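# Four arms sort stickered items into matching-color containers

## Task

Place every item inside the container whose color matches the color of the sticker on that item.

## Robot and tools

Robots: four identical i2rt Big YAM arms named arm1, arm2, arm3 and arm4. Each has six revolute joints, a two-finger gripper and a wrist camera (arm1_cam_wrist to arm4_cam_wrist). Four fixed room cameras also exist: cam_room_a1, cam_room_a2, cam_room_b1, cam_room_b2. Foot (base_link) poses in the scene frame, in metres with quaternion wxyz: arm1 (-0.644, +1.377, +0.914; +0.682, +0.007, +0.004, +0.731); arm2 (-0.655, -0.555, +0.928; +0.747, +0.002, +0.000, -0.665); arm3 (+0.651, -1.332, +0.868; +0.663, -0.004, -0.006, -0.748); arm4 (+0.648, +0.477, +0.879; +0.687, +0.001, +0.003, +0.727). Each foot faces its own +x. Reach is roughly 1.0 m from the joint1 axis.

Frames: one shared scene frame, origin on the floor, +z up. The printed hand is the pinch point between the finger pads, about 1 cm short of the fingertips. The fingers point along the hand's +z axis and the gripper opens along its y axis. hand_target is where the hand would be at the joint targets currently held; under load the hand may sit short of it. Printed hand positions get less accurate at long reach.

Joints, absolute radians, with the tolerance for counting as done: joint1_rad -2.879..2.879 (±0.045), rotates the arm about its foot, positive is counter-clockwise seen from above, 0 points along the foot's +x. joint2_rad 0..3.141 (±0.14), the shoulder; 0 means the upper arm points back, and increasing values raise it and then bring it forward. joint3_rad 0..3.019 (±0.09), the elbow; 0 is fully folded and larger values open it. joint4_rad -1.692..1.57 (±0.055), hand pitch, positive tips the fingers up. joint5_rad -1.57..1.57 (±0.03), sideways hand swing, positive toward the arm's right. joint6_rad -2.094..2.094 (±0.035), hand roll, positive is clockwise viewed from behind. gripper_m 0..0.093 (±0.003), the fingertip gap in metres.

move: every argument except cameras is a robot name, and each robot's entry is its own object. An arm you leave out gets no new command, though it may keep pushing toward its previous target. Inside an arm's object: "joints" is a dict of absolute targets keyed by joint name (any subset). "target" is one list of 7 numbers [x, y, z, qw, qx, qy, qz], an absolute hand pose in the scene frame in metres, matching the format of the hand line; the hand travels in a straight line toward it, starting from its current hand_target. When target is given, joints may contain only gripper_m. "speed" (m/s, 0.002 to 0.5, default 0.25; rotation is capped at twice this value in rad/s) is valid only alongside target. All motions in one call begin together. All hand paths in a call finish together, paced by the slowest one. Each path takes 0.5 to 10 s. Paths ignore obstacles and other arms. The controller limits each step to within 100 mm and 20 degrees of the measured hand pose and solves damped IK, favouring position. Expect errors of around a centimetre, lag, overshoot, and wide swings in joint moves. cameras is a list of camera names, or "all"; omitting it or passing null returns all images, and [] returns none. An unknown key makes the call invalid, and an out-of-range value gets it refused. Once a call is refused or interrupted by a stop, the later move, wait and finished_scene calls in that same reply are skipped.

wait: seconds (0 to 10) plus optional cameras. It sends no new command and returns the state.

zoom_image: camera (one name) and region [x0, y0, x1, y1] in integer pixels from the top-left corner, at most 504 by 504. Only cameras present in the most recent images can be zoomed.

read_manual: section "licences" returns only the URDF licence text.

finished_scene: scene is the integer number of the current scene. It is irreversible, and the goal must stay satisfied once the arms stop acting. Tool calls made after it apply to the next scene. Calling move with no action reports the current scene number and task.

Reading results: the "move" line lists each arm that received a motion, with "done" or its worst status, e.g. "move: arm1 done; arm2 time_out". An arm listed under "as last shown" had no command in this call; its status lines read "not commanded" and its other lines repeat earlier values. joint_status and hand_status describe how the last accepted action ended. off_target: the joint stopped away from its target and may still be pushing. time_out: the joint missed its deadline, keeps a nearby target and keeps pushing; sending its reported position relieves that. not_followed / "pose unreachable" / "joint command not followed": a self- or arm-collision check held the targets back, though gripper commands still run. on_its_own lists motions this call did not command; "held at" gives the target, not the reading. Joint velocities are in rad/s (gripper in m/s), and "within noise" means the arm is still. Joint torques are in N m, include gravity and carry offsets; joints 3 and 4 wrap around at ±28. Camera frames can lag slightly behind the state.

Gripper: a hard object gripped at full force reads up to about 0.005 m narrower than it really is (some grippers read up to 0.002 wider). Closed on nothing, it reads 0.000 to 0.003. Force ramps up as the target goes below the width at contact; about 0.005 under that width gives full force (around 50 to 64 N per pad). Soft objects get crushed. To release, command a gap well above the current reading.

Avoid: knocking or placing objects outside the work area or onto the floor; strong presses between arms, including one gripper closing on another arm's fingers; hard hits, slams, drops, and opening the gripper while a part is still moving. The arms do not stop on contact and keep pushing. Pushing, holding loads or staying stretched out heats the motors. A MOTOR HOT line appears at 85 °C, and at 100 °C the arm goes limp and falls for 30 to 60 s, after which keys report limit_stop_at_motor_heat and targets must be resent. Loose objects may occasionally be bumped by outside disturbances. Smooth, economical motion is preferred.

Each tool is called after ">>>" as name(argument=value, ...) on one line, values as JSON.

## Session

>>> move()

>>> zoom_image(camera="cam_room_b1", region=[180, 290, 300, 380])

>>> zoom_image(camera="cam_room_b2", region=[300, 290, 420, 380])

Scene clock: 0.00 s.
Joint torques (N m): no reading
Motor temperatures (°C): arm1=[21 24 26 23 21 21 21] | arm2=[23 24 25 22 22 20 23] | arm3=[24 23 24 23 24 23 23] | arm4=[22 22 23 22 24 21 24]
Heat: arm1: hottest joint3_rad 26 °C; arm2: hottest joint3_rad 25 °C; arm3: hottest joint1_rad 24 °C; arm4: hottest joint5_rad 24 °C.
Joint velocities: within noise
arm1.joint_positions: joint1_rad=-0.168 joint2_rad=+0.560 joint3_rad=+1.361 joint4_rad=-1.410 joint5_rad=+0.240 joint6_rad=+0.692 gripper_m=+0.09396
arm1.joint_status: not commanded
arm1.hand: x=-0.5745 y=+1.5715 z=+1.4388 quat_wxyz=(-0.303, +0.280, -0.837, -0.359) (m; scene frame)
arm1.hand_target: x=-0.5746 y=+1.5689 z=+1.4515 quat_wxyz=(-0.308, +0.276, -0.832, -0.370) (m; scene frame)
arm1.hand_status: not commanded
arm2.joint_positions: joint1_rad=+0.198 joint2_rad=+0.483 joint3_rad=+1.641 joint4_rad=-1.210 joint5_rad=-0.086 joint6_rad=-0.484 gripper_m=+0.09396
arm2.joint_status: not commanded
arm2.hand: x=-0.6069 y=-0.6635 z=+1.6316 quat_wxyz=(-0.468, -0.246, -0.683, +0.505) (m; scene frame)
arm2.hand_target: x=-0.6088 y=-0.6576 z=+1.6378 quat_wxyz=(-0.472, -0.244, -0.677, +0.510) (m; scene frame)
arm2.hand_status: not commanded
arm3.joint_positions: joint1_rad=+0.130 joint2_rad=+0.645 joint3_rad=+1.695 joint4_rad=-1.138 joint5_rad=+0.075 joint6_rad=+0.392 gripper_m=+0.09396
arm3.joint_status: not commanded
arm3.hand: x=+0.6386 y=-1.5165 z=+1.5921 quat_wxyz=(-0.552, -0.621, -0.389, +0.398) (m; scene frame)
arm3.hand_target: x=+0.6385 y=-1.5116 z=+1.6003 quat_wxyz=(-0.558, -0.615, -0.384, +0.402) (m; scene frame)
arm3.hand_status: not commanded
arm4.joint_positions: joint1_rad=+0.147 joint2_rad=+0.437 joint3_rad=+1.709 joint4_rad=-1.566 joint5_rad=+0.245 joint6_rad=+0.670 gripper_m=+0.09396
arm4.joint_status: not commanded
arm4.hand: x=+0.6820 y=+0.5376 z=+1.5262 quat_wxyz=(-0.292, +0.355, -0.719, -0.522) (m; scene frame)
arm4.hand_target: x=+0.6829 y=+0.5336 z=+1.5314 quat_wxyz=(-0.294, +0.352, -0.714, -0.529) (m; scene frame)
arm4.hand_status: not commanded
pictures: arm1_cam_wrist, arm2_cam_wrist, arm3_cam_wrist, arm4_cam_wrist, cam_room_a1, cam_room_a2, cam_room_b1, cam_room_b2
Images, in order (width x height): arm1_cam_wrist 672x504, arm2_cam_wrist 672x504, arm3_cam_wrist 672x504, arm4_cam_wrist 672x504, cam_room_a1 672x504, cam_room_a2 672x504, cam_room_b1 672x504, cam_room_b2 672x504.

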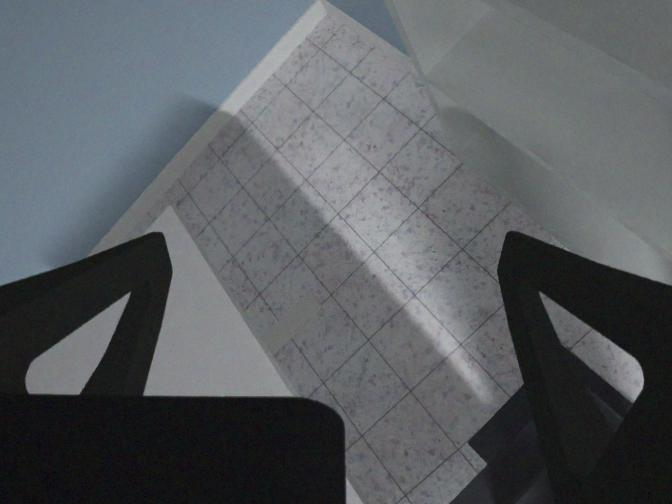

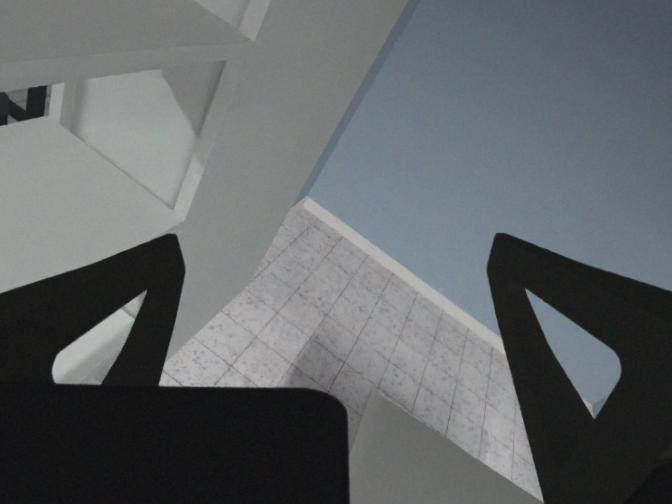

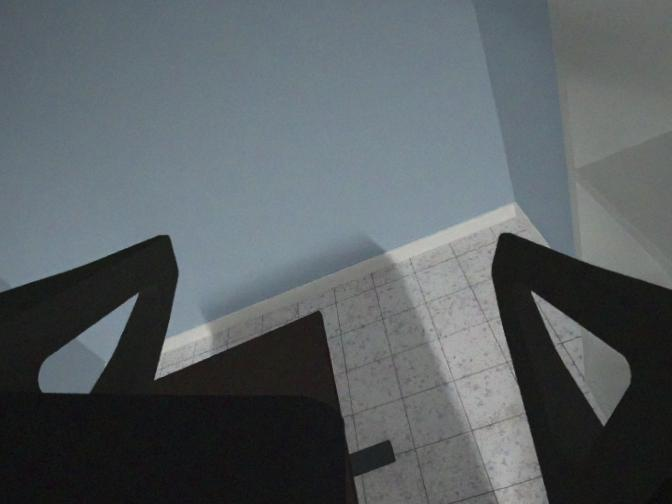

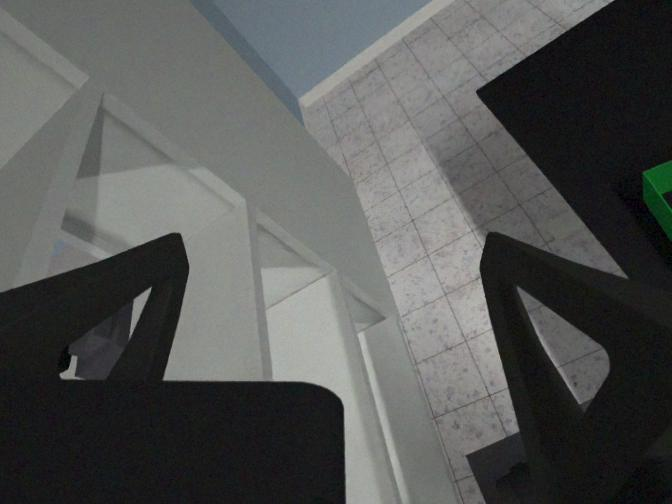

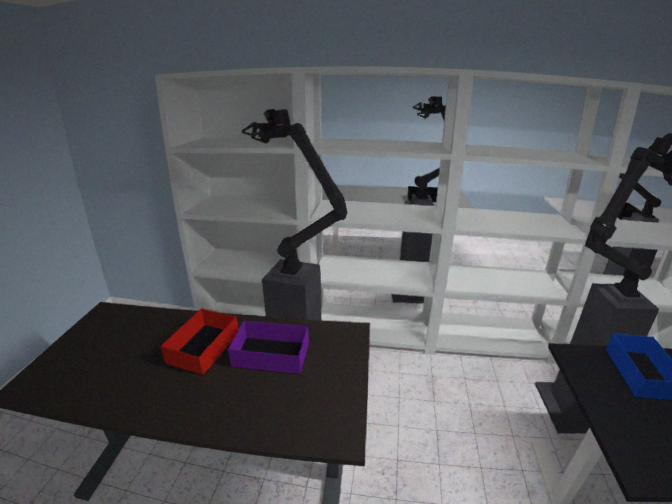

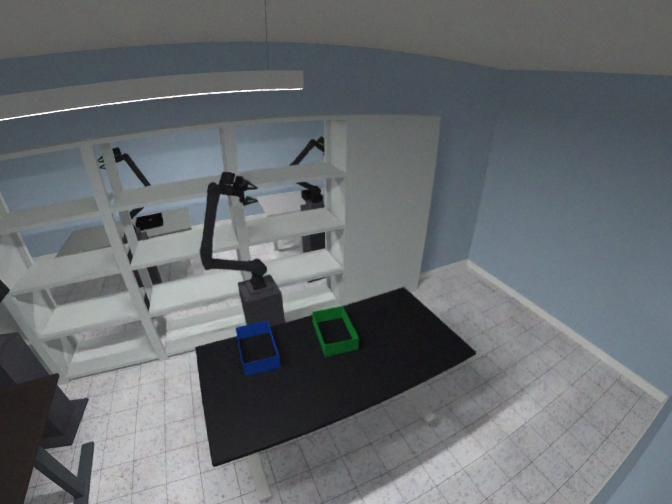

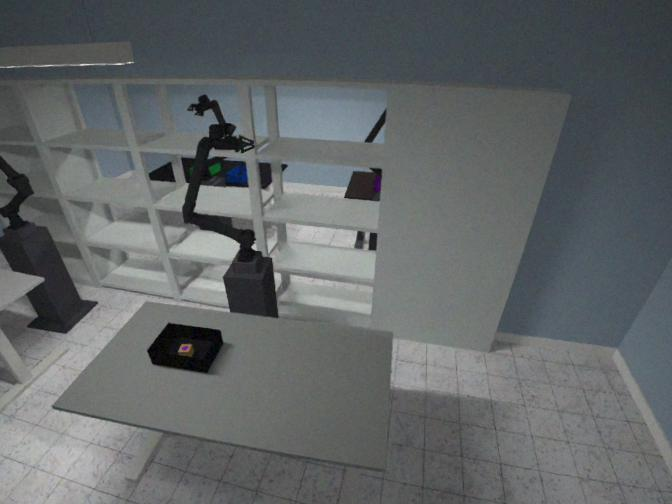

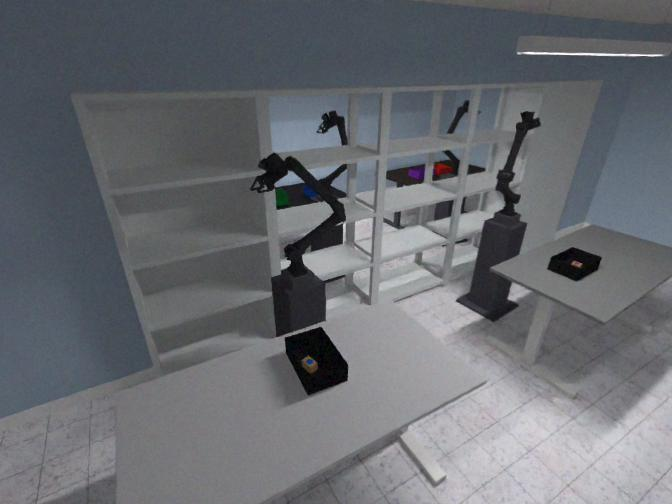

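Scaled by 4.200.

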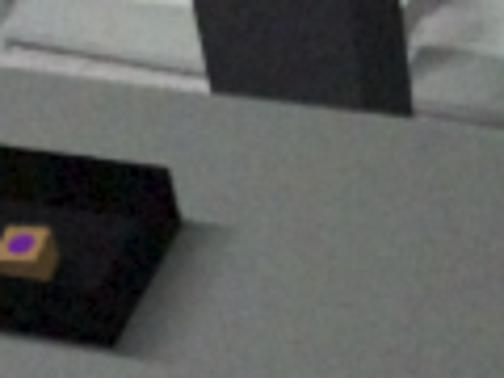

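Scaled by 4.200.

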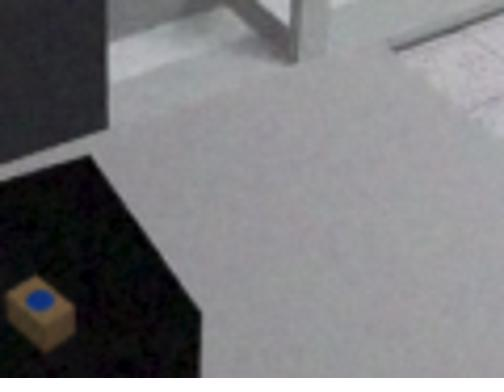

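>>> move(arm1={"joints":{"joint1_rad":1.49,"joint2_rad":1.454,"joint3_rad":1.054,"joint4_rad":-0.647,"joint5_rad":0,"joint6_rad":0}}, arm2={"joints":{"joint1_rad":-1.85,"joint2_rad":1.454,"joint3_rad":1.054,"joint4_rad":-0.647,"joint5_rad":0,"joint6_rad":0}}, arm3={"joints":{"joint1_rad":1.75,"joint2_rad":1.454,"joint3_rad":1.054,"joint4_rad":-0.647,"joint5_rad":0,"joint6_rad":0}}, arm4={"joints":{"joint1_rad":-1.785,"joint2_rad":1.454,"joint3_rad":1.054,"joint4_rad":-0.647,"joint5_rad":0,"joint6_rad":0}}, cameras=["arm1_cam_wrist","arm2_cam_wrist","arm3_cam_wrist","arm4_cam_wrist"])

Scene clock: 15.07 s.
Joint torques (N m): arm1=[-2.26 -9.88 11.34 1.77 0.11 -0.03] | arm2=[1.38 -12.92 11.48 2.18 -0.08 0.19] | arm3=[1.14 -14.15 9.85 1.32 0.13 -0.11] | arm4=[1.14 -12.16 9.8 1.29 0.04 -0.1]
Motor temperatures (°C): arm1=[21 24 28 23 21 21 21] | arm2=[23 24 26 22 22 20 23] | arm3=[24 23 25 23 24 23 23] | arm4=[22 22 24 22 24 21 24]
Heat: arm1: hottest joint3_rad 28 °C; arm2: hottest joint3_rad 26 °C; arm3: hottest joint3_rad 25 °C; arm4: hottest joint3_rad 24 °C.
move: arm1 done; arm2 done; arm3 done; arm4 done
Joint velocities: within noise
arm1.joint_positions: joint1_rad=+1.495 joint2_rad=+1.459 joint3_rad=+1.047 joint4_rad=-0.662 joint5_rad=-0.002 joint6_rad=+0.007 gripper_m=+0.09399
arm1.joint_status: all done
arm1.hand: x=-1.1555 y=+1.3810 z=+1.0671 quat_wxyz=(+0.000, +0.967, -0.007, -0.253) (m; scene frame)
arm1.hand_target: x=-1.1612 y=+1.3835 z=+1.0749 quat_wxyz=(-0.003, +0.964, -0.005, -0.266) (m; scene frame)
arm1.hand_status: not commanded
arm2.joint_positions: joint1_rad=-1.859 joint2_rad=+1.443 joint3_rad=+1.043 joint4_rad=-0.657 joint5_rad=+0.002 joint6_rad=-0.012 gripper_m=+0.09398
arm2.joint_status: all done
arm2.hand: x=-1.1614 y=-0.4678 z=+1.0793 quat_wxyz=(+0.026, -0.964, +0.076, +0.252) (m; scene frame)
arm2.hand_target: x=-1.1684 y=-0.4712 z=+1.0803 quat_wxyz=(+0.023, -0.963, +0.078, +0.257) (m; scene frame)
arm2.hand_status: not commanded
arm3.joint_positions: joint1_rad=+1.750 joint2_rad=+1.460 joint3_rad=+1.039 joint4_rad=-0.655 joint5_rad=-0.003 joint6_rad=+0.006 gripper_m=+0.09398
arm3.joint_status: all done
arm3.hand: x=+1.1626 y=-1.2997 z=+1.0094 quat_wxyz=(-0.245, +0.027, -0.969, -0.002) (m; scene frame)
arm3.hand_target: x=+1.1699 y=-1.2996 z=+1.0205 quat_wxyz=(-0.259, +0.030, -0.965, -0.001) (m; scene frame)
arm3.hand_status: not commanded
arm4.joint_positions: joint1_rad=-1.792 joint2_rad=+1.445 joint3_rad=+1.031 joint4_rad=-0.658 joint5_rad=+0.001 joint6_rad=+0.014 gripper_m=+0.09398
arm4.joint_status: all done
arm4.hand: x=+1.1507 y=+0.3938 z=+1.0220 quat_wxyz=(-0.244, -0.086, -0.966, +0.021) (m; scene frame)
arm4.hand_target: x=+1.1620 y=+0.3957 z=+1.0297 quat_wxyz=(-0.256, -0.076, -0.963, +0.022) (m; scene frame)
arm4.hand_status: not commanded
pictures: arm1_cam_wrist, arm2_cam_wrist, arm3_cam_wrist, arm4_cam_wrist
Images, in order (width x height): arm1_cam_wrist 672x504, arm2_cam_wrist 672x504, arm3_cam_wrist 672x504, arm4_cam_wrist 672x504.

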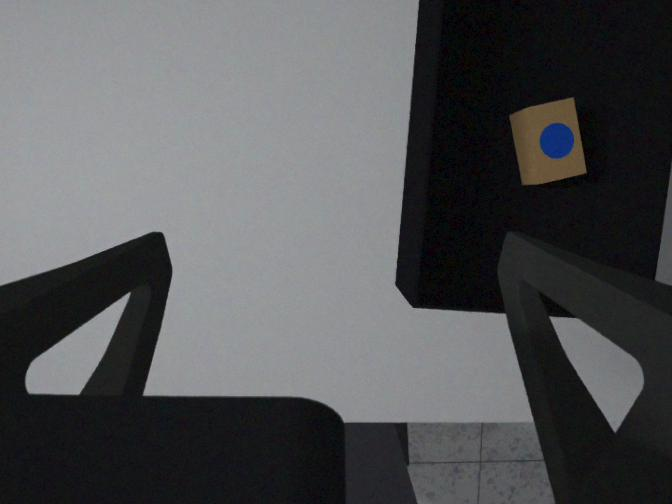

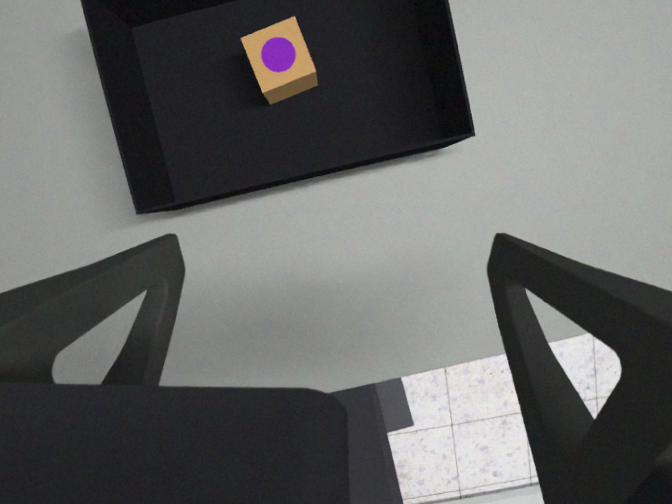

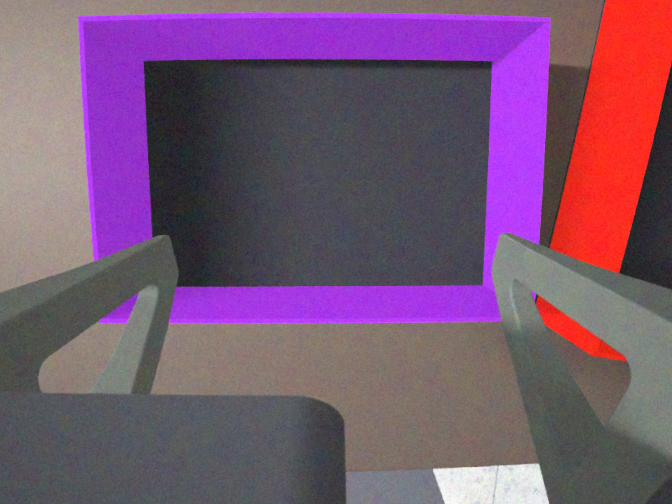

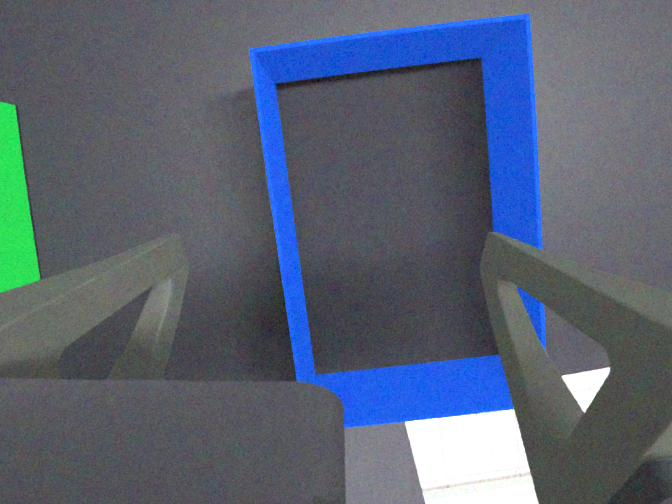

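>>> move(arm1={"target":[-1.171,1.588,0.833,0.0226,0.9622,0.0842,-0.2578]}, arm2={"target":[-1.252,-0.487,0.818,0.0259,0.9611,0.0968,-0.2575]}, arm3={"joints":{"joint1_rad":-2.004,"joint2_rad":0.74,"joint3_rad":1.0,"joint4_rad":-1.307}}, arm4={"joints":{"joint1_rad":0.918,"joint2_rad":0.74,"joint3_rad":1.0,"joint4_rad":-1.307}}, cameras=["arm1_cam_wrist","arm2_cam_wrist"])

Scene clock: 51.83 s.
Joint torques (N m): arm1=[-1.14 -13.33 10.06 1.65 -0.28 -0.08] | arm2=[1.2 -17.67 9.76 2.3 -0.3 -0.11] | arm3=[0.67 -3.02 9.39 0.66 -0.06 -0.1] | arm4=[0.79 -1.49 9.62 0.47 0.17 -0.08]
Motor temperatures (°C): arm1=[21 24 31 23 21 21 21] | arm2=[23 25 30 22 22 20 23] | arm3=[24 24 28 23 24 23 23] | arm4=[22 22 28 22 24 21 24]
Heat: arm1: hottest joint3_rad 31 °C; arm2: hottest joint3_rad 30 °C; arm3: hottest joint3_rad 28 °C; arm4: hottest joint3_rad 28 °C.
move: arm1 off_target; arm2 off_target; arm3 done; arm4 done
Joint velocities: within noise
arm1.joint_positions: joint1_rad=+1.030 joint2_rad=+2.022 joint3_rad=+1.021 joint4_rad=-0.212 joint5_rad=-0.299 joint6_rad=-0.571 gripper_m=+0.09399
arm1.joint_status: not commanded
arm1.hand: x=-1.1469 y=+1.5772 z=+0.8193 quat_wxyz=(+0.037, +0.969, +0.075, -0.233) (m; scene frame)
arm1.hand_target: x=-1.1699 y=+1.5875 z=+0.8338 quat_wxyz=(+0.023, +0.962, +0.084, -0.258) (m; scene frame)
arm1.hand_status: off_target (0.030 m and 3.5 deg from the pose sent, 0.313 m and 10.8 deg at the start)
arm2.joint_positions: joint1_rad=-1.859 joint2_rad=+2.079 joint3_rad=+1.081 joint4_rad=-0.108 joint5_rad=-0.180 joint6_rad=-0.300 gripper_m=+0.09398
arm2.joint_status: not commanded
arm2.hand: x=-1.2331 y=-0.4860 z=+0.8170 quat_wxyz=(-0.030, -0.966, -0.084, +0.242) (m; scene frame)
arm2.hand_target: x=-1.2513 y=-0.4871 z=+0.8185 quat_wxyz=(-0.026, -0.961, -0.097, +0.257) (m; scene frame)
arm2.hand_status: off_target (0.019 m and 2.4 deg from the pose sent, 0.277 m and 20.7 deg at the start)
arm3.joint_positions: joint1_rad=-1.994 joint2_rad=+0.746 joint3_rad=+0.998 joint4_rad=-1.300 joint5_rad=+0.002 joint6_rad=+0.005 gripper_m=+0.09403
arm3.joint_status: all done
arm3.hand: x=+0.4093 y=-1.1805 z=+1.1848 quat_wxyz=(+0.063, -0.930, +0.264, +0.247) (m; scene frame)
arm3.hand_target: x=+0.4126 y=-1.1795 z=+1.1865 quat_wxyz=(+0.065, -0.930, +0.266, +0.247) (m; scene frame)
arm3.hand_status: not commanded
arm4.joint_positions: joint1_rad=+0.917 joint2_rad=+0.737 joint3_rad=+0.988 joint4_rad=-1.297 joint5_rad=-0.002 joint6_rad=+0.012 gripper_m=+0.09402
arm4.joint_status: all done
arm4.hand: x=+0.4177 y=+0.6362 z=+1.1974 quat_wxyz=(-0.072, +0.921, -0.290, -0.251) (m; scene frame)
arm4.hand_target: x=+0.4179 y=+0.6360 z=+1.2011 quat_wxyz=(-0.074, +0.923, -0.284, -0.249) (m; scene frame)
arm4.hand_status: not commanded
pictures: arm1_cam_wrist, arm2_cam_wrist
Images, in order (width x height): arm1_cam_wrist 672x504, arm2_cam_wrist 672x504.

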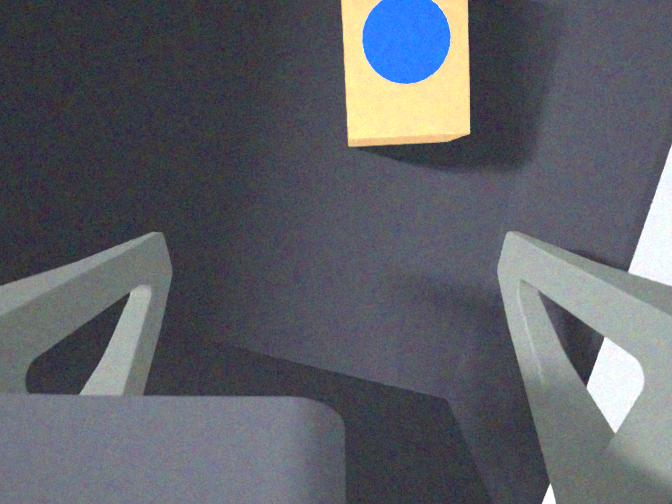

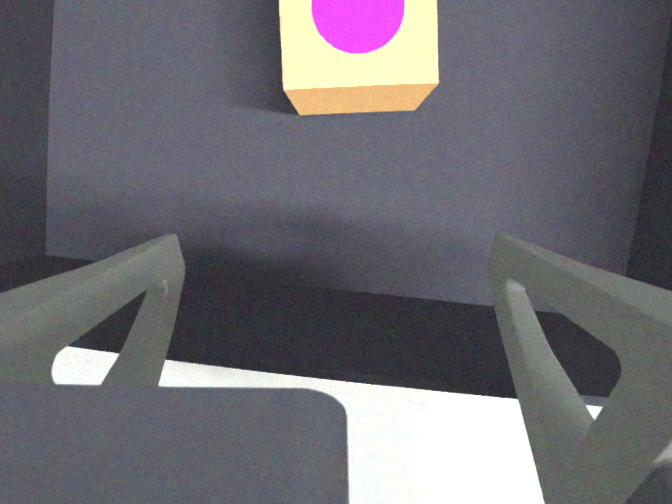

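>>> move(arm1={"target":[-1.243,1.596,0.75,0.0226,0.9622,0.0842,-0.2578],"speed":0.12}, arm2={"target":[-1.329,-0.495,0.738,0.0259,0.9611,0.0968,-0.2575],"speed":0.12}, cameras=["arm1_cam_wrist","arm2_cam_wrist"])

Scene clock: 61.60 s.
Joint torques (N m): arm1=[-1.26 -15.97 10.06 1.62 -0.14 0.08] | arm2=[1.49 -20.66 10.15 1.74 -0.01 0.2] | arm3=[0.56 -3.02 9.4 0.7 -0.06 -0.11] | arm4=[1.32 -1.96 9.62 0.57 0.14 -0.06]
Motor temperatures (°C): arm1=[21 24 31 23 21 21 21] | arm2=[23 26 30 22 22 20 23] | arm3=[24 24 28 23 24 23 23] | arm4=[22 22 30 22 24 21 24]
Heat: arm1: hottest joint3_rad 31 °C; arm2: hottest joint3_rad 30 °C; arm3: hottest joint3_rad 28 °C; arm4: hottest joint3_rad 30 °C.
move: arm1 off_target; arm2 off_target
Joint velocities: within noise
arm1.joint_positions: joint1_rad=+1.071 joint2_rad=+2.301 joint3_rad=+1.266 joint4_rad=-0.161 joint5_rad=-0.285 joint6_rad=-0.544 gripper_m=+0.09399
arm1.joint_status: not commanded
arm1.hand: x=-1.2183 y=+1.5882 z=+0.7401 quat_wxyz=(+0.035, +0.968, +0.082, -0.236) (m; scene frame)
arm1.hand_target: x=-1.2420 y=+1.5956 z=+0.7510 quat_wxyz=(+0.023, +0.962, +0.084, -0.258) (m; scene frame)
arm1.hand_status: off_target (0.028 m and 3.0 deg from the pose sent, 0.120 m and 3.5 deg at the start)
arm2.joint_positions: joint1_rad=-1.826 joint2_rad=+2.358 joint3_rad=+1.371 joint4_rad=-0.097 joint5_rad=-0.170 joint6_rad=-0.299 gripper_m=+0.09398
arm2.joint_status: not commanded
arm2.hand: x=-1.3147 y=-0.4917 z=+0.7426 quat_wxyz=(-0.027, -0.963, -0.098, +0.251) (m; scene frame)
arm2.hand_target: x=-1.3283 y=-0.4951 z=+0.7385 quat_wxyz=(-0.026, -0.961, -0.097, +0.258) (m; scene frame)
arm2.hand_status: off_target (0.015 m and 0.8 deg from the pose sent, 0.125 m and 2.4 deg at the start)
arm3, arm4: as last shown
arm3.hand: x=+0.4093 y=-1.1805 z=+1.1848 quat_wxyz=(+0.063, -0.930, +0.264, +0.246) (m; scene frame)
arm3.hand_target: x=+0.4126 y=-1.1796 z=+1.1865 quat_wxyz=(+0.064, -0.930, +0.266, +0.247) (m; scene frame)
pictures: arm1_cam_wrist, arm2_cam_wrist
Images, in order (width x height): arm1_cam_wrist 672x504, arm2_cam_wrist 672x504.

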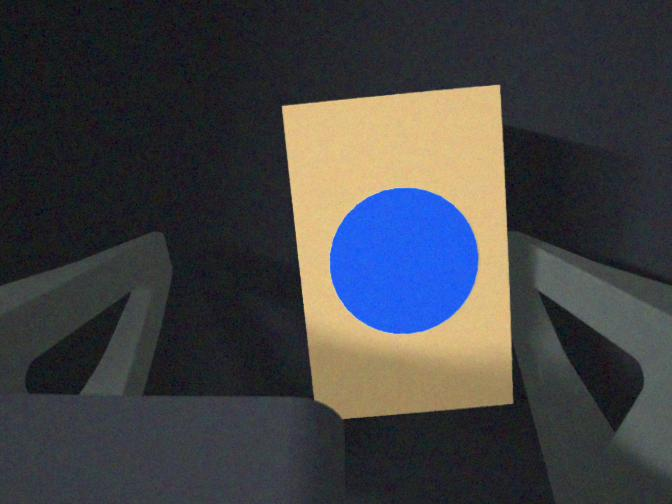

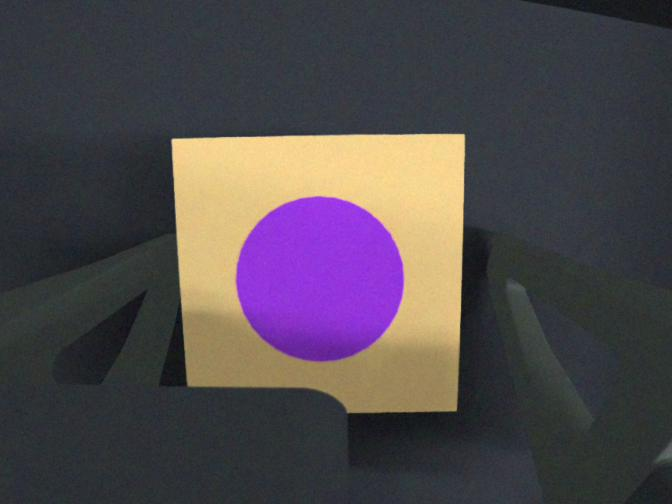

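>>> move(arm1={"joints":{"gripper_m":0.03}}, arm2={"joints":{"gripper_m":0.038}}, cameras=[])

>>> move(arm1={"target":[-1.14,1.56,1.07,0.0226,0.9622,0.0842,-0.2578]}, arm2={"target":[-1.18,-0.48,1.07,0.0259,0.9611,0.0968,-0.2575]}, cameras=["arm1_cam_wrist","arm2_cam_wrist"])

Scene clock: 68.00 s.
Joint torques (N m): arm1=[-1.49 -16.21 9.85 1.65 -0.15 0.11] | arm2=[1.26 -20.48 10.18 1.76 -0.1 0.18] | arm3=[0.62 -3.08 9.4 0.7 -0.05 -0.1] | arm4=[1.14 -1.79 9.68 0.53 0.15 -0.06]
Motor temperatures (°C): arm1=[21 24 31 23 21 21 21] | arm2=[23 26 30 22 22 20 23] | arm3=[24 24 28 23 24 23 23] | arm4=[22 22 31 22 24 21 24]
Heat: arm1: hottest joint3_rad 31 °C; arm2: hottest joint3_rad 30 °C; arm3: hottest joint3_rad 28 °C; arm4: hottest joint3_rad 31 °C.
move: arm1 off_target; arm2 off_target
Joint velocities: within noise
arm1.joint_positions: joint1_rad=+1.071 joint2_rad=+2.301 joint3_rad=+1.267 joint4_rad=-0.159 joint5_rad=-0.284 joint6_rad=-0.544 gripper_m=+0.04399
arm1.joint_status: gripper_m off_target (ended at +0.04401, target +0.03000)
arm1.hand: x=-1.2191 y=+1.5888 z=+0.7405 quat_wxyz=(+0.034, +0.968, +0.082, -0.237) (m; scene frame)
arm1.hand_target: x=-1.2419 y=+1.5955 z=+0.7509 quat_wxyz=(+0.023, +0.962, +0.084, -0.258) (m; scene frame)
arm1.hand_status: not commanded
arm2.joint_positions: joint1_rad=-1.826 joint2_rad=+2.358 joint3_rad=+1.371 joint4_rad=-0.097 joint5_rad=-0.168 joint6_rad=-0.299 gripper_m=+0.05264
arm2.joint_status: gripper_m off_target (ended at +0.05267, target +0.03800)
arm2.hand: x=-1.3147 y=-0.4916 z=+0.7426 quat_wxyz=(-0.026, -0.963, -0.098, +0.251) (m; scene frame)
arm2.hand_target: x=-1.3283 y=-0.4952 z=+0.7385 quat_wxyz=(-0.026, -0.961, -0.097, +0.258) (m; scene frame)
arm2.hand_status: not commanded
arm3, arm4: as last shown
pictures: none
No camera images: "cameras" was empty.

Scene clock: 70.13 s.
Joint torques (N m): arm1=[-2.78 -11.16 13.78 0.7 -0.27 -0.03] | arm2=[0.15 -14.1 10.45 1.22 -0.39 -0.08] | arm3=[0.67 -3.08 9.39 0.72 -0.06 -0.11] | arm4=[1.14 -2.02 9.57 0.51 0.16 -0.06]
Motor temperatures (°C): arm1=[21 25 31 23 21 21 21] | arm2=[23 26 30 22 22 20 23] | arm3=[24 24 28 23 24 23 23] | arm4=[22 22 32 22 24 21 24]
Heat: arm1: hottest joint3_rad 31 °C; arm2: hottest joint3_rad 30 °C; arm3: hottest joint3_rad 28 °C; arm4: hottest joint3_rad 32 °C.
move: arm1 off_target; arm2 done
Joint velocities: within noise
arm1.joint_positions: joint1_rad=+1.070 joint2_rad=+1.541 joint3_rad=+1.110 joint4_rad=-0.745 joint5_rad=-0.288 joint6_rad=-0.545 gripper_m=+0.04398
arm1.joint_status: not commanded
arm1.hand: x=-1.1315 y=+1.5499 z=+1.0533 quat_wxyz=(+0.031, +0.965, +0.083, -0.245) (m; scene frame)
arm1.hand_target: x=-1.1395 y=+1.5597 z=+1.0700 quat_wxyz=(+0.022, +0.962, +0.084, -0.258) (m; scene frame)
arm1.hand_status: off_target (0.021 m and 1.8 deg from the pose sent, 0.340 m and 2.8 deg at the start)
arm2.joint_positions: joint1_rad=-1.888 joint2_rad=+1.503 joint3_rad=+1.090 joint4_rad=-0.649 joint5_rad=-0.199 joint6_rad=-0.342 gripper_m=+0.05268
arm2.joint_status: not commanded
arm2.hand: x=-1.1832 y=-0.4828 z=+1.0753 quat_wxyz=(-0.024, -0.959, -0.093, +0.266) (m; scene frame)
arm2.hand_target: x=-1.1800 y=-0.4800 z=+1.0701 quat_wxyz=(-0.026, -0.961, -0.097, +0.258) (m; scene frame)
arm2.hand_status: done (0.007 m and 1.1 deg from the pose sent, 0.354 m and 0.8 deg at the start)
arm3, arm4: as last shown
pictures: arm1_cam_wrist, arm2_cam_wrist
Images, in order (width x height): arm1_cam_wrist 672x504, arm2_cam_wrist 672x504.

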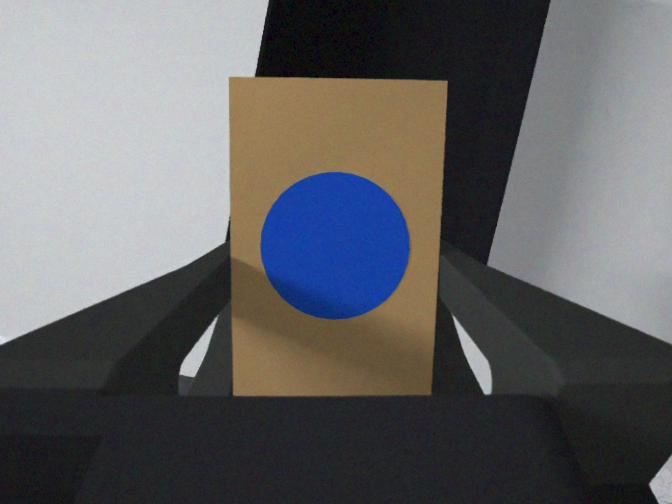

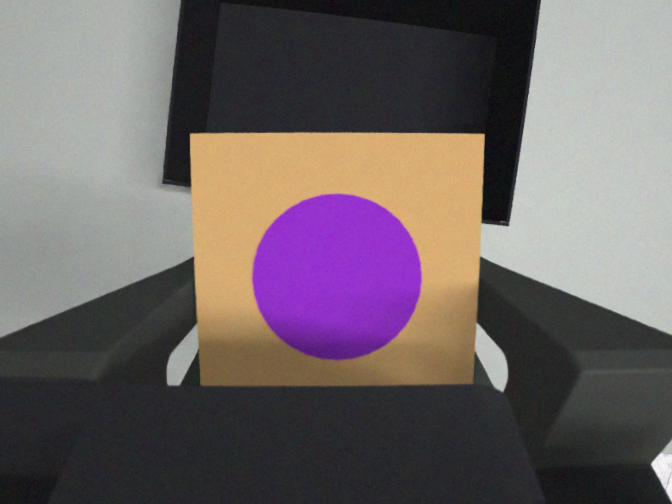

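>>> move(arm1={"joints":{"joint1_rad":-2.258,"joint2_rad":1.0,"joint3_rad":1.02,"joint4_rad":-1.06,"joint5_rad":0,"joint6_rad":0}}, arm2={"joints":{"joint1_rad":0.935,"joint2_rad":1.0,"joint3_rad":1.02,"joint4_rad":-1.06,"joint5_rad":0,"joint6_rad":0}}, cameras=["arm2_cam_wrist"])

>>> move(arm1={"target":[0.005,0.92,1.11,0.2466,0.2937,0.9202,-0.0787]}, arm2={"target":[0.0,-0.93,1.11,0.2501,0.2483,0.9335,-0.0665]}, cameras=["arm2_cam_wrist","arm3_cam_wrist","arm4_cam_wrist","cam_room_a1"])

Scene clock: 83.17 s.
Joint torques (N m): arm1=[-2.02 -4.37 14.46 1.22 0.06 0.1] | arm2=[0.85 -7.71 11.97 1.26 0.09 0.2] | arm3=[0.62 -3.14 9.35 0.73 -0.06 -0.1] | arm4=[1.08 -1.49 9.66 0.57 0.14 -0.08]
Motor temperatures (°C): arm1=[21 25 33 23 23 22 22] | arm2=[23 26 31 22 22 20 23] | arm3=[24 24 28 23 24 23 23] | arm4=[22 22 33 22 24 21 24]
Heat: arm1: hottest joint3_rad 33 °C; arm2: hottest joint3_rad 31 °C; arm3: hottest joint3_rad 28 °C; arm4: hottest joint3_rad 33 °C.
move: arm1 done; arm2 done
Joint velocities: within noise
arm1.joint_positions: joint1_rad=-2.257 joint2_rad=+1.010 joint3_rad=+0.986 joint4_rad=-1.065 joint5_rad=+0.000 joint6_rad=-0.009 gripper_m=+0.04425
arm1.joint_status: all done
arm1.hand: x=-0.3354 y=+1.1601 z=+1.1687 quat_wxyz=(-0.219, -0.291, -0.928, +0.074) (m; scene frame)
arm1.hand_target: x=-0.3295 y=+1.1554 z=+1.1901 quat_wxyz=(-0.242, -0.293, -0.921, +0.081) (m; scene frame)
arm1.hand_status: not commanded
arm2.joint_positions: joint1_rad=+0.935 joint2_rad=+1.003 joint3_rad=+1.014 joint4_rad=-1.048 joint5_rad=-0.002 joint6_rad=-0.013 gripper_m=+0.05271
arm2.joint_status: all done
arm2.hand: x=-0.3235 y=-0.7460 z=+1.2070 quat_wxyz=(-0.255, -0.242, -0.934, +0.067) (m; scene frame)
arm2.hand_target: x=-0.3253 y=-0.7453 z=+1.2096 quat_wxyz=(-0.254, -0.248, -0.933, +0.066) (m; scene frame)
arm2.hand_status: not commanded
arm3, arm4: as last shown
pictures: arm2_cam_wrist
Images, in order (width x height): arm2_cam_wrist 672x504.

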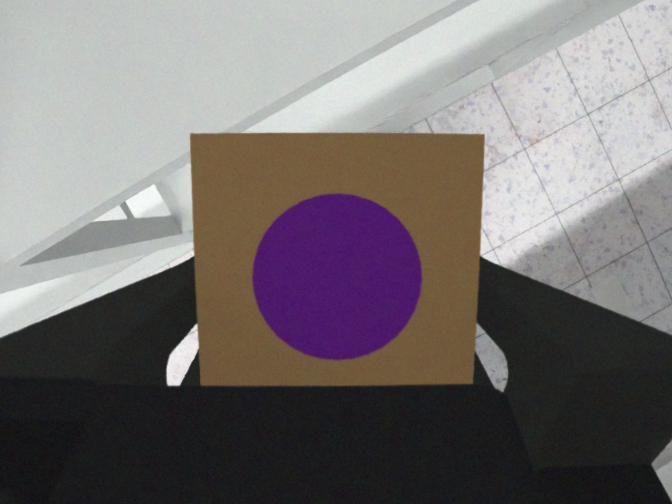

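Scene clock: 85.73 s.
Joint torques (N m): arm1=[-1.79 -20.25 17.84 0.68 -0.01 0.09] | arm2=[0.91 -22.36 16.88 1.17 0.14 0.21] | arm3=[0.62 -3.14 9.39 0.66 -0.06 -0.1] | arm4=[0.97 -1.67 9.74 0.47 0.14 -0.08]
Motor temperatures (°C): arm1=[21 25 33 23 23 22 22] | arm2=[23 26 31 22 22 20 23] | arm3=[24 24 28 23 24 23 23] | arm4=[22 22 33 22 24 21 24]
Heat: arm1: hottest joint3_rad 33 °C; arm2: hottest joint3_rad 31 °C; arm3: hottest joint3_rad 28 °C; arm4: hottest joint3_rad 33 °C.
move: arm1 off_target; arm2 off_target
Joint velocities: within noise
arm1.joint_positions: joint1_rad=-2.257 joint2_rad=+2.131 joint3_rad=+2.068 joint4_rad=-1.029 joint5_rad=-0.003 joint6_rad=-0.004 gripper_m=+0.04425
arm1.joint_status: not commanded
arm1.hand: x=-0.0090 y=+0.9282 z=+1.0758 quat_wxyz=(-0.219, -0.293, -0.928, +0.072) (m; scene frame)
arm1.hand_target: x=+0.0030 y=+0.9212 z=+1.1103 quat_wxyz=(-0.247, -0.294, -0.920, +0.079) (m; scene frame)
arm1.hand_status: off_target (0.038 m and 3.4 deg from the pose sent, 0.421 m and 3.4 deg at the start)
arm2.joint_positions: joint1_rad=+0.935 joint2_rad=+2.014 joint3_rad=+1.844 joint4_rad=-0.915 joint5_rad=+0.001 joint6_rad=-0.013 gripper_m=+0.05271
arm2.joint_status: not commanded
arm2.hand: x=-0.0160 y=-0.9219 z=+1.0894 quat_wxyz=(-0.232, -0.244, -0.940, +0.062) (m; scene frame)
arm2.hand_target: x=-0.0015 y=-0.9292 z=+1.1101 quat_wxyz=(-0.251, -0.248, -0.933, +0.067) (m; scene frame)
arm2.hand_status: off_target (0.027 m and 2.3 deg from the pose sent, 0.385 m and 1.0 deg at the start)
arm3, arm4: as last shown
pictures: arm2_cam_wrist, arm3_cam_wrist, arm4_cam_wrist, cam_room_a1
Images, in order (width x height): arm2_cam_wrist 672x504, arm3_cam_wrist 672x504, arm4_cam_wrist 672x504, cam_room_a1 672x504.

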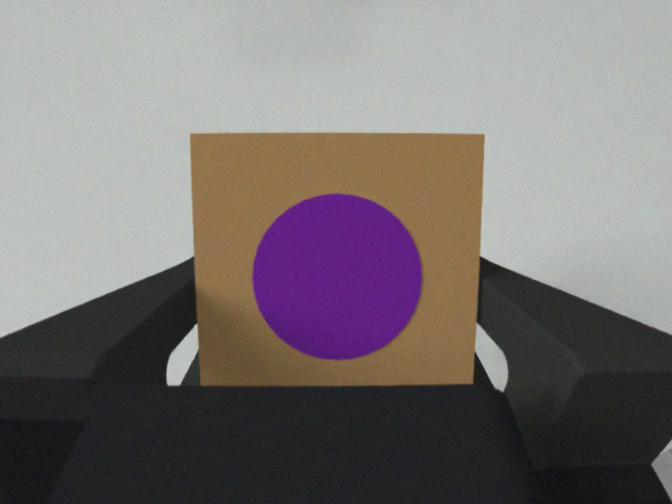

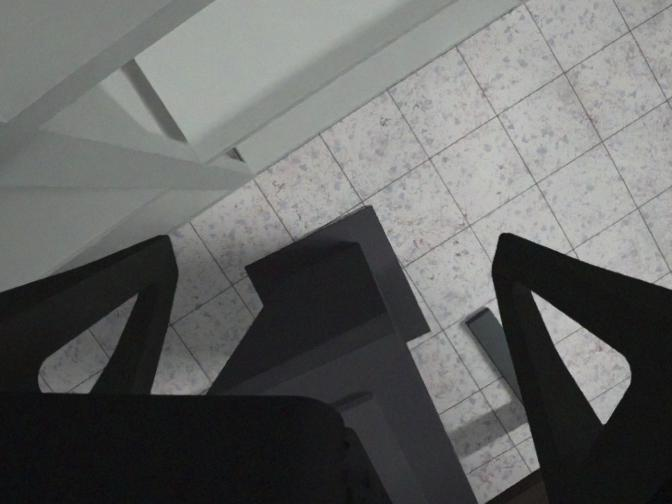

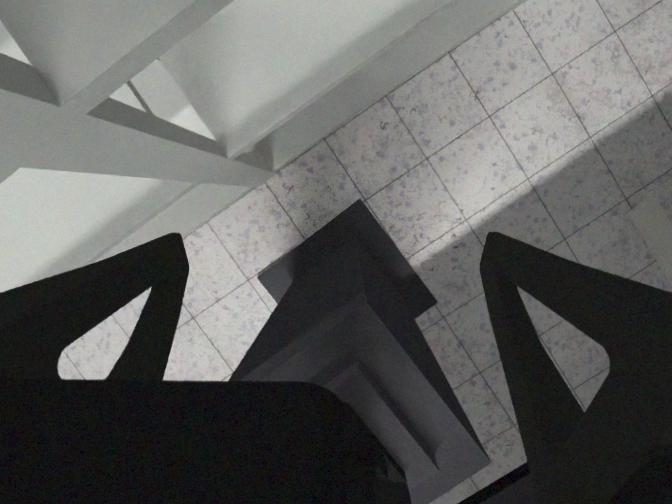

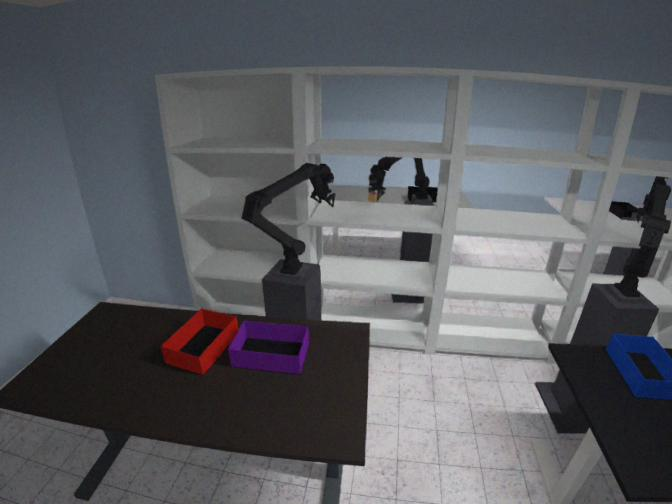

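>>> move(arm1={"target":[0.01,0.92,1.03,0.2466,0.2937,0.9202,-0.0787],"speed":0.12}, arm2={"target":[0.0,-0.93,1.03,0.2501,0.2483,0.9335,-0.0665],"speed":0.12}, cameras=[])

>>> move(arm1={"target":[0.01,0.92,1.008,0.2466,0.2937,0.9202,-0.0787],"speed":0.06}, arm2={"target":[0.0,-0.93,1.01,0.2501,0.2483,0.9335,-0.0665],"speed":0.06}, cameras=["arm2_cam_wrist"])

Scene clock: 91.33 s.
Joint torques (N m): arm1=[-1.55 -20.07 11.97 2.02 0.04 0.12] | arm2=[0.85 -22.83 10.78 2.63 0.14 0.2] | arm3=[0.56 -3.08 9.4 0.69 -0.06 -0.1] | arm4=[1.32 -2.26 9.61 0.53 0.15 -0.08]
Motor temperatures (°C): arm1=[21 25 35 23 22 21 22] | arm2=[23 26 31 22 22 20 24] | arm3=[24 24 28 23 24 23 23] | arm4=[22 22 34 22 24 21 24]
Heat: arm1: hottest joint3_rad 35 °C; arm2: hottest joint3_rad 31 °C; arm3: hottest joint3_rad 28 °C; arm4: hottest joint3_rad 34 °C.
move: arm1 off_target; arm2 off_target
Joint velocities: within noise
arm1.joint_positions: joint1_rad=-2.257 joint2_rad=+2.178 joint3_rad=+1.999 joint4_rad=-0.883 joint5_rad=-0.004 joint6_rad=+0.001 gripper_m=+0.04425
arm1.joint_status: not commanded
arm1.hand: x=+0.0019 y=+0.9202 z=+1.0230 quat_wxyz=(-0.233, -0.294, -0.924, +0.076) (m; scene frame)
arm1.hand_target: x=+0.0098 y=+0.9200 z=+1.0301 quat_wxyz=(-0.247, -0.294, -0.920, +0.079) (m; scene frame)
arm1.hand_status: off_target (0.011 m and 1.6 deg from the pose sent, 0.050 m and 3.4 deg at the start)
arm2.joint_positions: joint1_rad=+0.935 joint2_rad=+2.065 joint3_rad=+1.787 joint4_rad=-0.770 joint5_rad=+0.001 joint6_rad=-0.013 gripper_m=+0.05271
arm2.joint_status: not commanded
arm2.hand: x=-0.0032 y=-0.9290 z=+1.0417 quat_wxyz=(-0.250, -0.242, -0.935, +0.067) (m; scene frame)
arm2.hand_target: x=-0.0002 y=-0.9299 z=+1.0302 quat_wxyz=(-0.250, -0.248, -0.933, +0.066) (m; scene frame)
arm2.hand_status: off_target (0.012 m and 0.7 deg from the pose sent, 0.062 m and 2.3 deg at the start)
arm3, arm4: as last shown
pictures: none
No camera images: "cameras" was empty.

Scene clock: 92.30 s.
Joint torques (N m): arm1=[-2.02 -20.37 11.6 1.89 0.06 0.11] | arm2=[1.03 -21.48 10.11 2.7 0.15 0.2] | arm3=[0.67 -3.19 9.42 0.68 -0.06 -0.11] | arm4=[1.44 -1.73 9.76 0.49 0.16 -0.07]
Motor temperatures (°C): arm1=[21 25 35 23 22 21 22] | arm2=[23 26 31 22 22 20 24] | arm3=[24 24 28 23 24 23 23] | arm4=[22 22 34 22 24 21 24]
Heat: arm1: hottest joint3_rad 35 °C; arm2: hottest joint3_rad 31 °C; arm3: hottest joint3_rad 28 °C; arm4: hottest joint3_rad 34 °C.
move: arm1 done; arm2 off_target
Joint velocities: within noise
arm1.joint_positions: joint1_rad=-2.257 joint2_rad=+2.179 joint3_rad=+1.971 joint4_rad=-0.835 joint5_rad=-0.004 joint6_rad=+0.001 gripper_m=+0.04425
arm1.joint_status: not commanded
arm1.hand: x=+0.0033 y=+0.9191 z=+1.0137 quat_wxyz=(-0.241, -0.293, -0.922, +0.078) (m; scene frame)
arm1.hand_target: x=+0.0098 y=+0.9200 z=+1.0081 quat_wxyz=(-0.247, -0.294, -0.920, +0.079) (m; scene frame)
arm1.hand_status: done (0.009 m and 0.6 deg from the pose sent, 0.017 m and 1.7 deg at the start)
arm2.joint_positions: joint1_rad=+0.935 joint2_rad=+2.069 joint3_rad=+1.766 joint4_rad=-0.727 joint5_rad=+0.001 joint6_rad=-0.013 gripper_m=+0.05271
arm2.joint_status: not commanded
arm2.hand: x=-0.0012 y=-0.9301 z=+1.0343 quat_wxyz=(-0.258, -0.242, -0.933, +0.069) (m; scene frame)
arm2.hand_target: x=-0.0008 y=-0.9296 z=+1.0103 quat_wxyz=(-0.250, -0.248, -0.934, +0.066) (m; scene frame)
arm2.hand_status: off_target (0.024 m and 1.2 deg from the pose sent, 0.032 m and 0.7 deg at the start)
arm3, arm4: as last shown
pictures: arm2_cam_wrist
Images, in order (width x height): arm2_cam_wrist 672x504.

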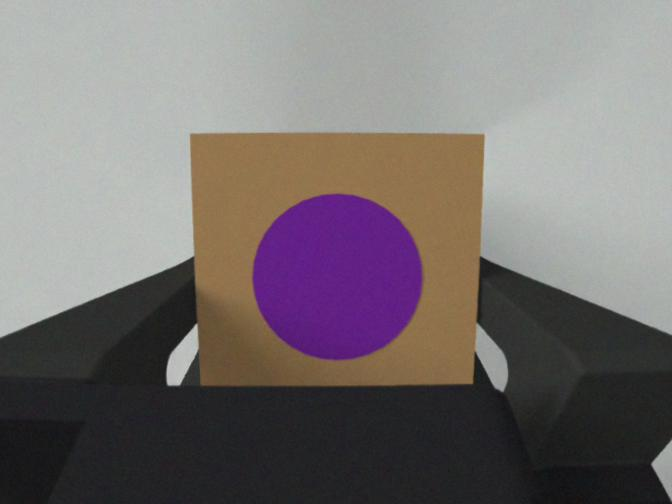

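>>> move(arm1={"target":[0.01,0.92,1.0,0.2466,0.2937,0.9202,-0.0787],"speed":0.06}, arm2={"target":[0.0,-0.93,0.997,0.2501,0.2483,0.9335,-0.0665],"speed":0.06}, cameras=[])

Scene clock: 97.33 s.
Joint torques (N m): arm1=[-1.44 -19.9 11.08 1.72 0.07 0.07] | arm2=[0.97 -21.71 10.06 2.7 0.14 0.2] | arm3=[0.5 -3.02 9.37 0.75 -0.05 -0.11] | arm4=[1.2 -1.73 9.57 0.43 0.19 -0.04]
Motor temperatures (°C): arm1=[21 25 34 23 22 21 22] | arm2=[23 27 31 22 22 20 24] | arm3=[24 24 29 23 24 23 23] | arm4=[22 22 34 22 24 21 24]
Heat: arm1: hottest joint3_rad 34 °C; arm2: hottest joint3_rad 31 °C; arm3: hottest joint3_rad 29 °C; arm4: hottest joint3_rad 34 °C.
move: arm1 off_target; arm2 off_target
Joint velocities: within noise
arm1.joint_positions: joint1_rad=-2.257 joint2_rad=+2.179 joint3_rad=+1.963 joint4_rad=-0.817 joint5_rad=-0.004 joint6_rad=+0.002 gripper_m=+0.04425
arm1.joint_status: not commanded
arm1.hand: x=+0.0047 y=+0.9181 z=+1.0120 quat_wxyz=(-0.246, -0.293, -0.920, +0.080) (m; scene frame)
arm1.hand_target: x=+0.0097 y=+0.9201 z=+1.0002 quat_wxyz=(-0.247, -0.294, -0.920, +0.079) (m; scene frame)
arm1.hand_status: off_target (0.013 m and 0.2 deg from the pose sent, 0.015 m and 0.6 deg at the start)
arm2.joint_positions: joint1_rad=+0.935 joint2_rad=+2.083 joint3_rad=+1.751 joint4_rad=-0.699 joint5_rad=+0.001 joint6_rad=-0.013 gripper_m=+0.05271
arm2.joint_status: not commanded
arm2.hand: x=-0.0008 y=-0.9303 z=+1.0201 quat_wxyz=(-0.258, -0.242, -0.933, +0.069) (m; scene frame)
arm2.hand_target: x=-0.0007 y=-0.9297 z=+0.9972 quat_wxyz=(-0.250, -0.248, -0.934, +0.066) (m; scene frame)
arm2.hand_status: off_target (0.023 m and 1.2 deg from the pose sent, 0.037 m and 1.2 deg at the start)
arm3.joint_positions: joint1_rad=-1.994 joint2_rad=+0.746 joint3_rad=+0.998 joint4_rad=-1.300 joint5_rad=+0.002 joint6_rad=+0.005 gripper_m=+0.09403
arm3.joint_status: not commanded
arm3.hand: x=+0.4093 y=-1.1805 z=+1.1848 quat_wxyz=(+0.063, -0.930, +0.264, +0.246) (m; scene frame)
arm3.hand_target: x=+0.4126 y=-1.1796 z=+1.1865 quat_wxyz=(+0.064, -0.930, +0.266, +0.247) (m; scene frame)
arm3.hand_status: not commanded
arm4.joint_positions: joint1_rad=+0.917 joint2_rad=+0.737 joint3_rad=+0.988 joint4_rad=-1.297 joint5_rad=-0.002 joint6_rad=+0.012 gripper_m=+0.09402
arm4.joint_status: not commanded
arm4.hand: x=+0.4177 y=+0.6362 z=+1.1974 quat_wxyz=(-0.072, +0.921, -0.290, -0.251) (m; scene frame)
arm4.hand_target: x=+0.4179 y=+0.6360 z=+1.2011 quat_wxyz=(-0.074, +0.923, -0.284, -0.249) (m; scene frame)
arm4.hand_status: not commanded
pictures: none
No camera images: "cameras" was empty.

>>> move(arm1={"joints":{"gripper_m":0.093}}, arm2={"target":[0.0,-0.93,0.987,0.2501,0.2483,0.9335,-0.0665],"speed":0.06}, cameras=[])

>>> move(arm1={"target":[-0.047,0.952,1.12,0.2466,0.2937,0.9202,-0.0787],"speed":0.15}, arm2={"target":[0.0,-0.93,0.982,0.2501,0.2483,0.9335,-0.0665],"speed":0.06}, cameras=["arm1_cam_wrist"])

Scene clock: 104.87 s.
Joint torques (N m): arm1=[-1.61 -19.66 10.93 1.98 0.05 0.12] | arm2=[0.85 -21.83 9.94 2.65 0.14 0.19] | arm3=[0.56 -3.02 9.42 0.7 -0.07 -0.1] | arm4=[1.32 -1.96 9.66 0.55 0.15 -0.08]
Motor temperatures (°C): arm1=[21 25 34 23 22 21 22] | arm2=[23 27 32 22 22 20 24] | arm3=[24 23 29 23 24 23 23] | arm4=[22 22 35 22 24 21 24]
Heat: arm1: hottest joint3_rad 34 °C; arm2: hottest joint3_rad 32 °C; arm3: hottest joint3_rad 29 °C; arm4: hottest joint3_rad 35 °C.
move: arm1 done; arm2 off_target
Joint velocities: within noise
arm1.joint_positions: joint1_rad=-2.257 joint2_rad=+2.180 joint3_rad=+1.963 joint4_rad=-0.817 joint5_rad=-0.004 joint6_rad=+0.002 gripper_m=+0.09296
arm1.joint_status: all done
arm1.hand: x=+0.0047 y=+0.9181 z=+1.0117 quat_wxyz=(-0.246, -0.293, -0.921, +0.080) (m; scene frame)
arm1.hand_target: x=+0.0097 y=+0.9201 z=+1.0000 quat_wxyz=(-0.247, -0.294, -0.920, +0.079) (m; scene frame)
arm1.hand_status: not commanded
arm2.joint_positions: joint1_rad=+0.935 joint2_rad=+2.089 joint3_rad=+1.741 joint4_rad=-0.677 joint5_rad=+0.001 joint6_rad=-0.013 gripper_m=+0.05271
arm2.joint_status: not commanded
arm2.hand: x=+0.0002 y=-0.9309 z=+1.0139 quat_wxyz=(-0.261, -0.242, -0.932, +0.070) (m; scene frame)
arm2.hand_target: x=-0.0009 y=-0.9296 z=+0.9874 quat_wxyz=(-0.250, -0.248, -0.933, +0.067) (m; scene frame)
arm2.hand_status: off_target (0.027 m and 1.5 deg from the pose sent, 0.033 m and 1.2 deg at the start)
arm3, arm4: as last shown
pictures: none
No camera images: "cameras" was empty.

Scene clock: 106.57 s.
Joint torques (N m): arm1=[-2.49 -18.84 11.4 0.95 -0.01 0] | arm2=[1.03 -21.07 9.62 2.67 0.12 0.19] | arm3=[0.73 -3.02 9.43 0.68 -0.06 -0.1] | arm4=[1.38 -2.14 9.55 0.57 0.17 -0.09]
Motor temperatures (°C): arm1=[21 25 34 23 22 21 22] | arm2=[23 27 32 22 22 20 24] | arm3=[24 23 29 23 24 23 23] | arm4=[22 22 35 22 24 21 24]
Heat: arm1: hottest joint3_rad 34 °C; arm2: hottest joint3_rad 32 °C; arm3: hottest joint3_rad 29 °C; arm4: hottest joint3_rad 35 °C.
move: arm1 done; arm2 off_target
Joint velocities: within noise
arm1.joint_positions: joint1_rad=-2.257 joint2_rad=+1.954 joint3_rad=+1.863 joint4_rad=-0.942 joint5_rad=-0.006 joint6_rad=+0.005 gripper_m=+0.09296
arm1.joint_status: not commanded
arm1.hand: x=-0.0426 y=+0.9531 z=+1.1139 quat_wxyz=(-0.247, -0.294, -0.920, +0.078) (m; scene frame)
arm1.hand_target: x=-0.0470 y=+0.9519 z=+1.1201 quat_wxyz=(-0.247, -0.294, -0.920, +0.079) (m; scene frame)
arm1.hand_status: done (0.008 m and 0.1 deg from the pose sent, 0.125 m and 0.2 deg at the start)
arm2.joint_positions: joint1_rad=+0.935 joint2_rad=+2.089 joint3_rad=+1.739 joint4_rad=-0.667 joint5_rad=+0.001 joint6_rad=-0.013 gripper_m=+0.05271
arm2.joint_status: not commanded
arm2.hand: x=+0.0012 y=-0.9315 z=+1.0138 quat_wxyz=(-0.264, -0.242, -0.931, +0.071) (m; scene frame)
arm2.hand_target: x=-0.0012 y=-0.9294 z=+0.9825 quat_wxyz=(-0.250, -0.248, -0.934, +0.067) (m; scene frame)
arm2.hand_status: off_target (0.032 m and 1.9 deg from the pose sent, 0.032 m and 1.5 deg at the start)
arm3, arm4: as last shown
pictures: arm1_cam_wrist
Images, in order (width x height): arm1_cam_wrist 672x504.

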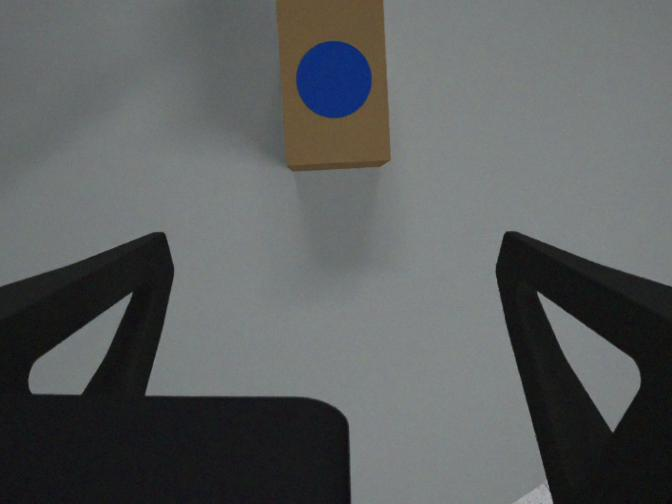

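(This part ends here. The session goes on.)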